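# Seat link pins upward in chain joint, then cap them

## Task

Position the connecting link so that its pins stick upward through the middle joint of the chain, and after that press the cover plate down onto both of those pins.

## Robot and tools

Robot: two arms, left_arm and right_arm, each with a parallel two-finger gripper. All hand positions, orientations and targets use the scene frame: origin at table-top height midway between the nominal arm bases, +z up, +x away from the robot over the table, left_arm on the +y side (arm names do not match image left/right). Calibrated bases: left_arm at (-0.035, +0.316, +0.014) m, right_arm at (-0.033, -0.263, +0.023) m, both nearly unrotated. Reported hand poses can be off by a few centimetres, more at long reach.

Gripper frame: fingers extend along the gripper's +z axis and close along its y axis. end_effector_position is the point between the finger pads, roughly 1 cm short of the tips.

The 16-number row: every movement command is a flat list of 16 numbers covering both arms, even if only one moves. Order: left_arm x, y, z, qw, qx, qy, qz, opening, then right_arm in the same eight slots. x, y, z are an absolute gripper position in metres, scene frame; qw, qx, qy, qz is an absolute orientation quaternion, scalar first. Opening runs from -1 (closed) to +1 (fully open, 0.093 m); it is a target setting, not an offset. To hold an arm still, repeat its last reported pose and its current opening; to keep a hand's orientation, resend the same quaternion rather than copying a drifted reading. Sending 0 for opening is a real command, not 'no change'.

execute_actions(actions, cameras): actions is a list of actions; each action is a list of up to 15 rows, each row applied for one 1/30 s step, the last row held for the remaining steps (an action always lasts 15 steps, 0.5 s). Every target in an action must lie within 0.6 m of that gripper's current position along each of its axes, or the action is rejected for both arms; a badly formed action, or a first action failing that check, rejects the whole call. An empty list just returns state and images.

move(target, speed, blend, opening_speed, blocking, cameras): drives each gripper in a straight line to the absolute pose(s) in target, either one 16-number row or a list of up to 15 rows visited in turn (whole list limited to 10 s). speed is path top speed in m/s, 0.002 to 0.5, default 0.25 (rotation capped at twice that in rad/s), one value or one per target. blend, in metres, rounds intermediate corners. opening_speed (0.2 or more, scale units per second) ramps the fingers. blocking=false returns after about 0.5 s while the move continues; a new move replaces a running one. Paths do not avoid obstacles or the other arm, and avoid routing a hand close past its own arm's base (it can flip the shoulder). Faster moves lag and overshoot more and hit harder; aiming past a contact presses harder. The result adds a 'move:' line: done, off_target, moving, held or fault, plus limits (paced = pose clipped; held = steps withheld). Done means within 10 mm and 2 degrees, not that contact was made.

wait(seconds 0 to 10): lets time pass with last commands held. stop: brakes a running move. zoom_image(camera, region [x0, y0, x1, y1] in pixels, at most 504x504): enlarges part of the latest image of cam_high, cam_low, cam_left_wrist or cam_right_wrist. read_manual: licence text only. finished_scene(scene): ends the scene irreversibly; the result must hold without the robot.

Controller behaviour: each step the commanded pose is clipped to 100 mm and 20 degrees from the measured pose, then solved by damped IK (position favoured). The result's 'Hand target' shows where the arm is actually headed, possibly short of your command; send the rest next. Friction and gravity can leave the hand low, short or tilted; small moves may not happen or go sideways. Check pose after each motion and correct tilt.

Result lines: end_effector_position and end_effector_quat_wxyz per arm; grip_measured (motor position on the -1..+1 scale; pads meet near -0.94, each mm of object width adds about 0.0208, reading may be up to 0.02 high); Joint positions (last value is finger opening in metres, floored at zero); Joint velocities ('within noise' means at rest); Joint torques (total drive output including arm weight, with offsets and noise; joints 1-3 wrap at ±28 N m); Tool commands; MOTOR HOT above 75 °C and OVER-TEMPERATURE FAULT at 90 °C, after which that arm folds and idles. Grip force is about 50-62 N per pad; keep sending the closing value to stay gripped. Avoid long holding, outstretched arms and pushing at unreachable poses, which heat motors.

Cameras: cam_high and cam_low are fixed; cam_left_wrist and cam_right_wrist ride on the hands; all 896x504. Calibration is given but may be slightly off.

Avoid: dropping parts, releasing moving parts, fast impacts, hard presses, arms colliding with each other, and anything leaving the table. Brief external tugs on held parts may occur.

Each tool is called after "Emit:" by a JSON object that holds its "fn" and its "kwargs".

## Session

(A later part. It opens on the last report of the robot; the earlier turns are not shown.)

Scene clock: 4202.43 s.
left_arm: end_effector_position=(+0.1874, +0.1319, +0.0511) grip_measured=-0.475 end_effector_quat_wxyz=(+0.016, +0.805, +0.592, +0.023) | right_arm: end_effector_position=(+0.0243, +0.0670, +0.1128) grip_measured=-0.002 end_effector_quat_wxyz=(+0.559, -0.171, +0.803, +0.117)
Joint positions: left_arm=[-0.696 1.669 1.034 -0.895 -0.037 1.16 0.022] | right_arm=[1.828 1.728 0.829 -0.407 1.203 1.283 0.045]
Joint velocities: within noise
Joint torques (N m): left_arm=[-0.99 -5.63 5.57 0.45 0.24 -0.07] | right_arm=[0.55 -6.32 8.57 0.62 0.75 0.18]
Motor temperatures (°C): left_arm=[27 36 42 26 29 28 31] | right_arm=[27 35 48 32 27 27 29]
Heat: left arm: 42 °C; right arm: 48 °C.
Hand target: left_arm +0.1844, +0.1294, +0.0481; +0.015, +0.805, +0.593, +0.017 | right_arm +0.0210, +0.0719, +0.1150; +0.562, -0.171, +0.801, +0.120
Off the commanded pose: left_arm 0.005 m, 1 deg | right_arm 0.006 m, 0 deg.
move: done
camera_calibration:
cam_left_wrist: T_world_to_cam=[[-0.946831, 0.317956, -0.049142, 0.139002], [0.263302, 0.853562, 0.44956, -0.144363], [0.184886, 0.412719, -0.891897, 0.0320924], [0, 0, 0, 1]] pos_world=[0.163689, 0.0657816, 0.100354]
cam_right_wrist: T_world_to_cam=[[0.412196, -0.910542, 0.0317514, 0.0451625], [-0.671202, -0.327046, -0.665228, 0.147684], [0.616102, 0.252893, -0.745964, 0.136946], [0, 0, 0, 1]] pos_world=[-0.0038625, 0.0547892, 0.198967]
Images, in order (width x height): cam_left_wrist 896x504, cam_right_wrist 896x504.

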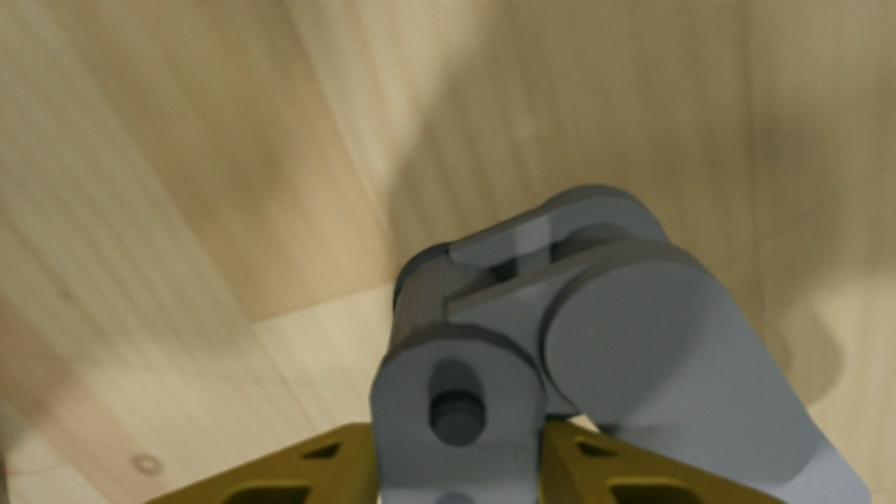

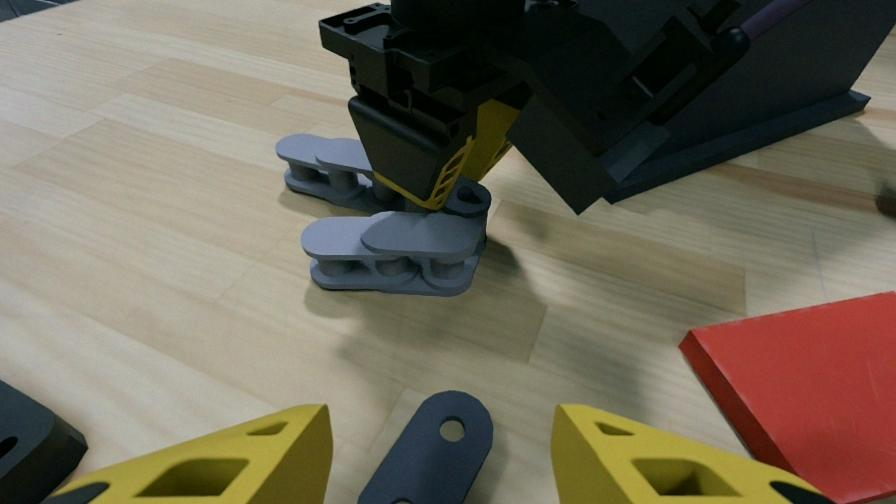

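Emit:
{"fn": "move", "kwargs": {"target": [[0.1844,0.1294,0.043,0.0152,0.8049,0.5934,0.0166,-0.6,0.021,0.072,0.115,0.5617,-0.1703,0.801,0.1197,0.0]], "speed": 0.02, "cameras": ["cam_left_wrist","cam_right_wrist"]}}

Emit:
{"fn": "zoom_image", "kwargs": {"camera": "cam_right_wrist", "region": [380, 130, 520, 250]}}

Scene clock: 4217.60 s.
left_arm: end_effector_position=(+0.1873, +0.1319, +0.0499) grip_measured=-0.475 end_effector_quat_wxyz=(+0.017, +0.805, +0.592, +0.023) | right_arm: end_effector_position=(+0.0243, +0.0670, +0.1128) grip_measured=-0.002 end_effector_quat_wxyz=(+0.559, -0.171, +0.803, +0.117)
Joint positions: left_arm=[-0.696 1.669 1.029 -0.888 -0.037 1.16 0.022] | right_arm=[1.828 1.728 0.829 -0.407 1.203 1.283 0.045]
Joint velocities: within noise
Joint torques (N m): left_arm=[-0.99 -5.07 4.83 0.57 0.25 -0.08] | right_arm=[0.39 -6.24 8.55 0.62 0.82 0.2]
Motor temperatures (°C): left_arm=[27 36 41 26 29 28 31] | right_arm=[27 35 48 32 27 27 29]
Heat: left arm: 41 °C; right arm: 48 °C.
Hand target: left_arm +0.1843, +0.1296, +0.0432; +0.015, +0.805, +0.593, +0.017 | right_arm +0.0210, +0.0719, +0.1150; +0.562, -0.171, +0.801, +0.120
Off the commanded pose: left_arm 0.008 m, 1 deg | right_arm 0.006 m, 0 deg.
move: done
camera_calibration:
cam_left_wrist: T_world_to_cam=[[-0.946788, 0.317918, -0.0501995, 0.138857], [0.262913, 0.853898, 0.449149, -0.143808], [0.185658, 0.412051, -0.892046, 0.0309182], [0, 0, 0, 1]] pos_world=[0.163538, 0.0659126, 0.0991423]
cam_right_wrist: T_world_to_cam=[[0.412196, -0.910542, 0.0317514, 0.0451625], [-0.671202, -0.327046, -0.665228, 0.147684], [0.616102, 0.252893, -0.745964, 0.136946], [0, 0, 0, 1]] pos_world=[-0.0038625, 0.0547892, 0.198967]
Images, in order (width x height): cam_left_wrist 896x504, cam_right_wrist 896x504.

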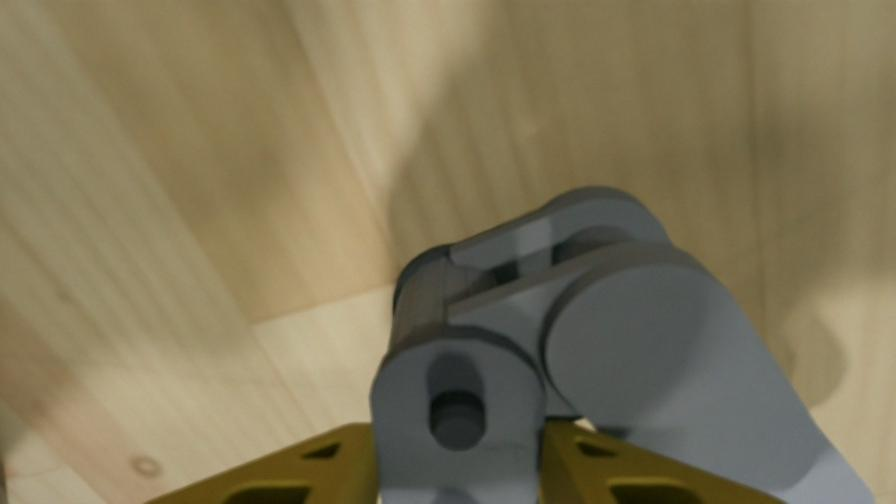

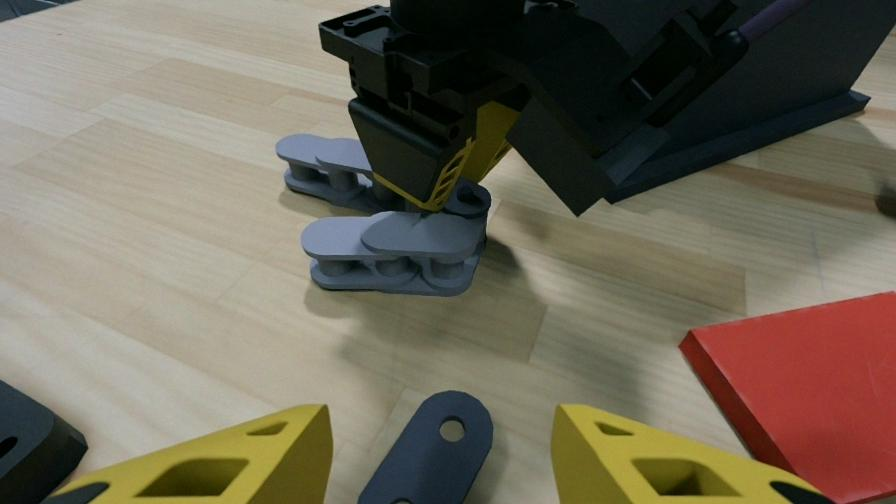

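Scaled by 3.600 from the camera's 896x504 image, which has a finer 1280x720 frame.

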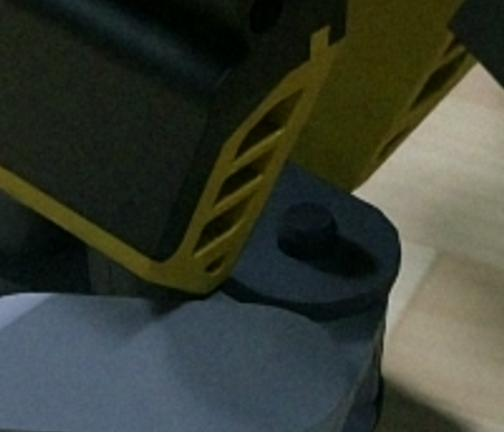

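Emit:
{"fn": "move", "kwargs": {"target": [[0.1844,0.1294,0.0475,0.0152,0.8049,0.5934,0.0166,-0.6,0.021,0.072,0.115,0.5617,-0.1703,0.801,0.1197,0.0],[0.1844,0.1294,0.0475,0.0152,0.8049,0.5934,0.0166,0.1,0.021,0.072,0.115,0.5617,-0.1703,0.801,0.1197,0.0]], "speed": 0.02, "opening_speed": 0.5, "cameras": ["cam_left_wrist","cam_right_wrist"]}}

Emit:
{"fn": "zoom_image", "kwargs": {"camera": "cam_right_wrist", "region": [380, 130, 520, 250]}}

Scene clock: 4232.03 s.
left_arm: end_effector_position=(+0.1925, +0.1299, +0.0503) grip_measured=+0.098 end_effector_quat_wxyz=(+0.026, +0.805, +0.593, +0.031) | right_arm: end_effector_position=(+0.0243, +0.0670, +0.1128) grip_measured=-0.002 end_effector_quat_wxyz=(+0.559, -0.171, +0.803, +0.117)
Joint positions: left_arm=[-0.696 1.669 1.029 -0.867 -0.048 1.16 0.05] | right_arm=[1.828 1.728 0.829 -0.407 1.203 1.283 0.045]
Joint velocities: within noise
Joint torques (N m): left_arm=[-0.98 -5.52 5.93 0.26 0.33 -0.08] | right_arm=[0.49 -6.16 8.35 0.66 0.81 0.17]
Motor temperatures (°C): left_arm=[27 35 41 26 29 28 31] | right_arm=[27 35 48 32 27 27 29]
Heat: left arm: 41 °C; right arm: 48 °C.
Hand target: left_arm +0.1845, +0.1295, +0.0476; +0.015, +0.805, +0.593, +0.017 | right_arm +0.0210, +0.0719, +0.1150; +0.562, -0.171, +0.801, +0.120
Off the commanded pose: left_arm 0.009 m, 2 deg | right_arm 0.006 m, 0 deg.
move: done
camera_calibration:
cam_left_wrist: T_world_to_cam=[[-0.945499, 0.316996, -0.074462, 0.145529], [0.251765, 0.856691, 0.450217, -0.141871], [0.206508, 0.406933, -0.889809, 0.0276517], [0, 0, 0, 1]] pos_world=[0.167605, 0.0641555, 0.0993139]
cam_right_wrist: T_world_to_cam=[[0.412196, -0.910542, 0.0317514, 0.0451625], [-0.671202, -0.327046, -0.665228, 0.147684], [0.616102, 0.252893, -0.745964, 0.136946], [0, 0, 0, 1]] pos_world=[-0.0038625, 0.0547892, 0.198967]
Images, in order (width x height): cam_left_wrist 896x504, cam_right_wrist 896x504.

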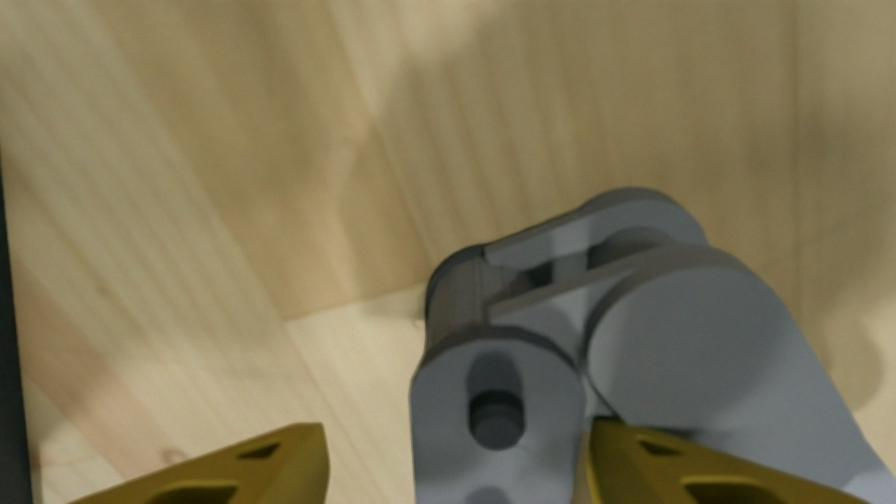

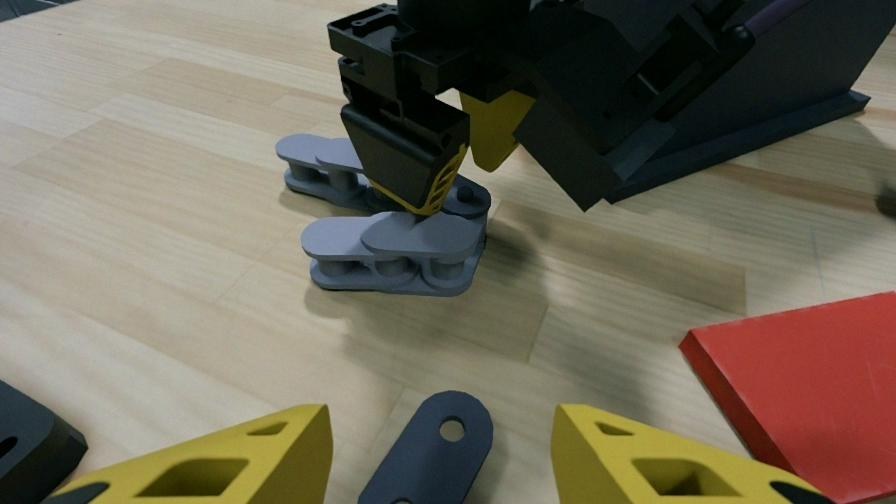

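Scaled by 3.600 from the camera's 896x504 image, which has a finer 1280x720 frame.

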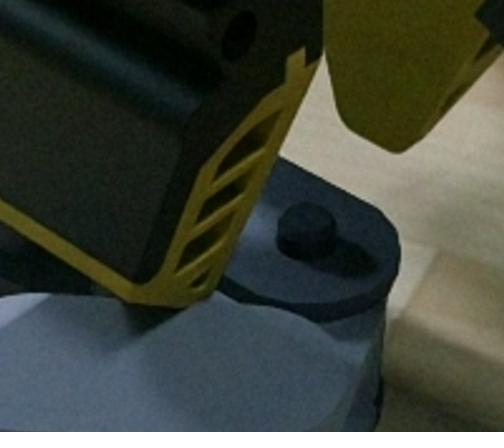

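Emit:
{"fn": "move", "kwargs": {"target": [[0.190,0.129,0.075,0.0152,0.8049,0.5934,0.0166,0.15,0.021,0.072,0.115,0.5617,-0.1703,0.801,0.1197,0.0],[0.186,0.136,0.15,0.0152,0.8049,0.5934,0.0166,0.15,0.021,0.072,0.115,0.5617,-0.1703,0.801,0.1197,0.0]], "speed": 0.06, "cameras": ["cam_left_wrist","cam_right_wrist","cam_high"]}}

Emit:
{"fn": "zoom_image", "kwargs": {"camera": "cam_right_wrist", "region": [260, 110, 540, 320]}}

Scene clock: 4244.70 s.
left_arm: end_effector_position=(+0.1838, +0.1383, +0.1387) grip_measured=+0.148 end_effector_quat_wxyz=(-0.002, +0.804, +0.594, +0.020) | right_arm: end_effector_position=(+0.0243, +0.0670, +0.1128) grip_measured=-0.002 end_effector_quat_wxyz=(+0.559, -0.171, +0.803, +0.117)
Joint positions: left_arm=[-0.688 1.603 1.322 -1.285 -0.04 1.164 0.052] | right_arm=[1.828 1.728 0.829 -0.407 1.203 1.283 0.045]
Joint velocities: within noise
Joint torques (N m): left_arm=[0.36 -7.49 8.59 0.21 0.27 0.11] | right_arm=[0.54 -6.2 8.4 0.7 0.78 0.18]
Motor temperatures (°C): left_arm=[27 36 42 26 29 28 30] | right_arm=[27 35 48 32 27 27 29]
Heat: left arm: 42 °C; right arm: 48 °C.
Hand target: left_arm +0.1859, +0.1361, +0.1499; +0.015, +0.805, +0.593, +0.017 | right_arm +0.0210, +0.0719, +0.1150; +0.562, -0.171, +0.801, +0.120
Off the commanded pose: left_arm 0.012 m, 2 deg | right_arm 0.006 m, 0 deg.
move: off_target (left_arm)
camera_calibration:
cam_left_wrist: T_world_to_cam=[[-0.948795, 0.315488, -0.0159975, 0.13395], [0.272387, 0.842719, 0.464361, -0.190528], [0.159982, 0.436225, -0.885502, 0.108638], [0, 0, 0, 1]] pos_world=[0.161608, 0.0709112, 0.186815]
cam_right_wrist: T_world_to_cam=[[0.412196, -0.910542, 0.0317514, 0.0451625], [-0.671202, -0.327046, -0.665228, 0.147684], [0.616102, 0.252893, -0.745964, 0.136946], [0, 0, 0, 1]] pos_world=[-0.0038625, 0.0547892, 0.198967]
Images, in order (width x height): cam_high 896x504, cam_left_wrist 896x504, cam_right_wrist 896x504.

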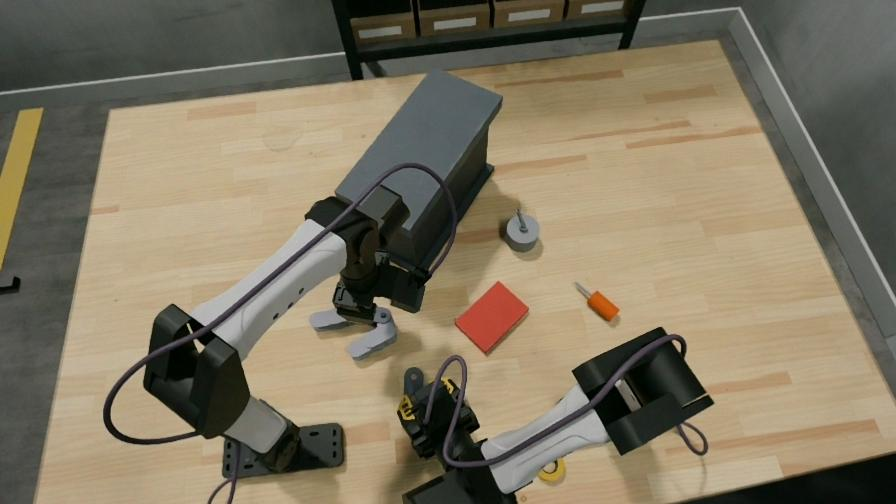

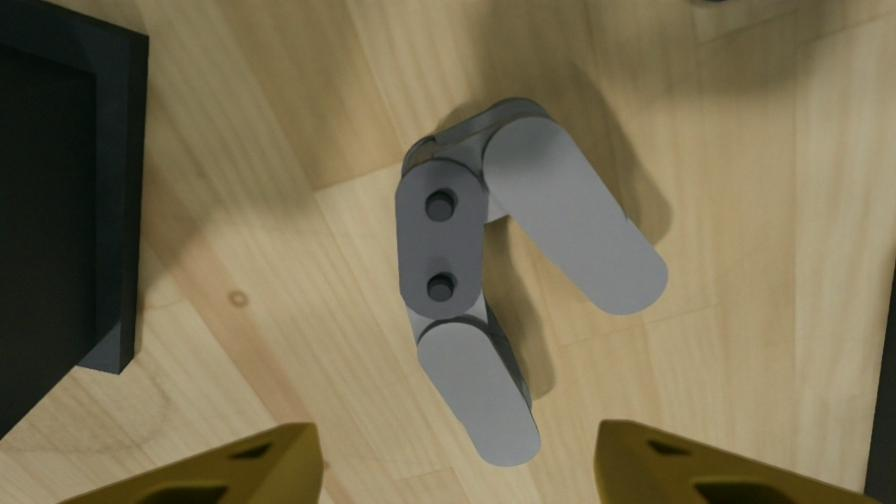

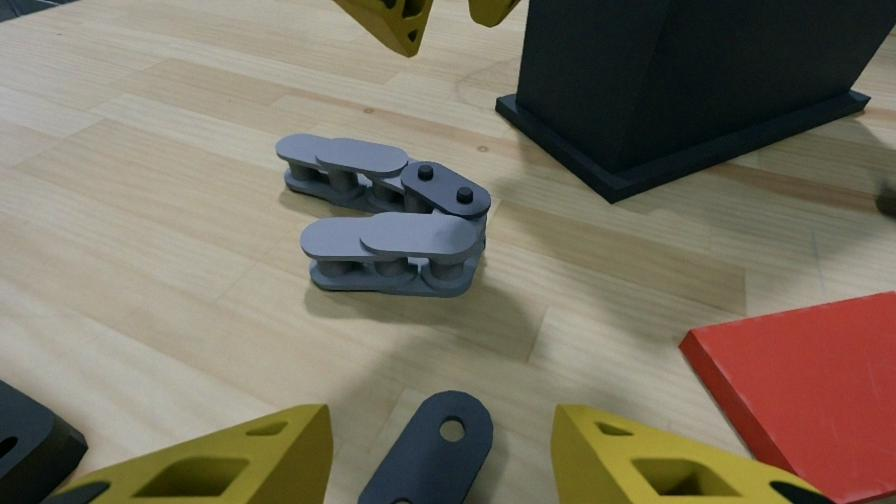

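Scaled by 1.800 from the camera's 896x504 image, which has a finer 1280x720 frame.

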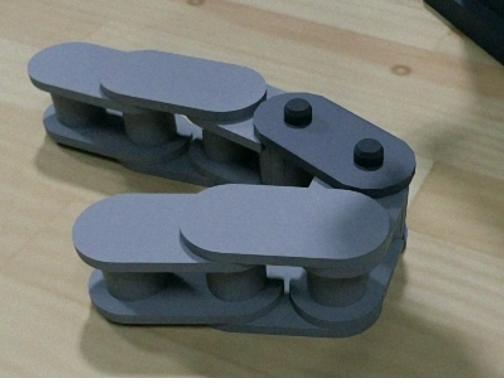

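Emit:
{"fn": "finished_scene", "kwargs": {"scene": 2}}

The scene is finished: the task was done.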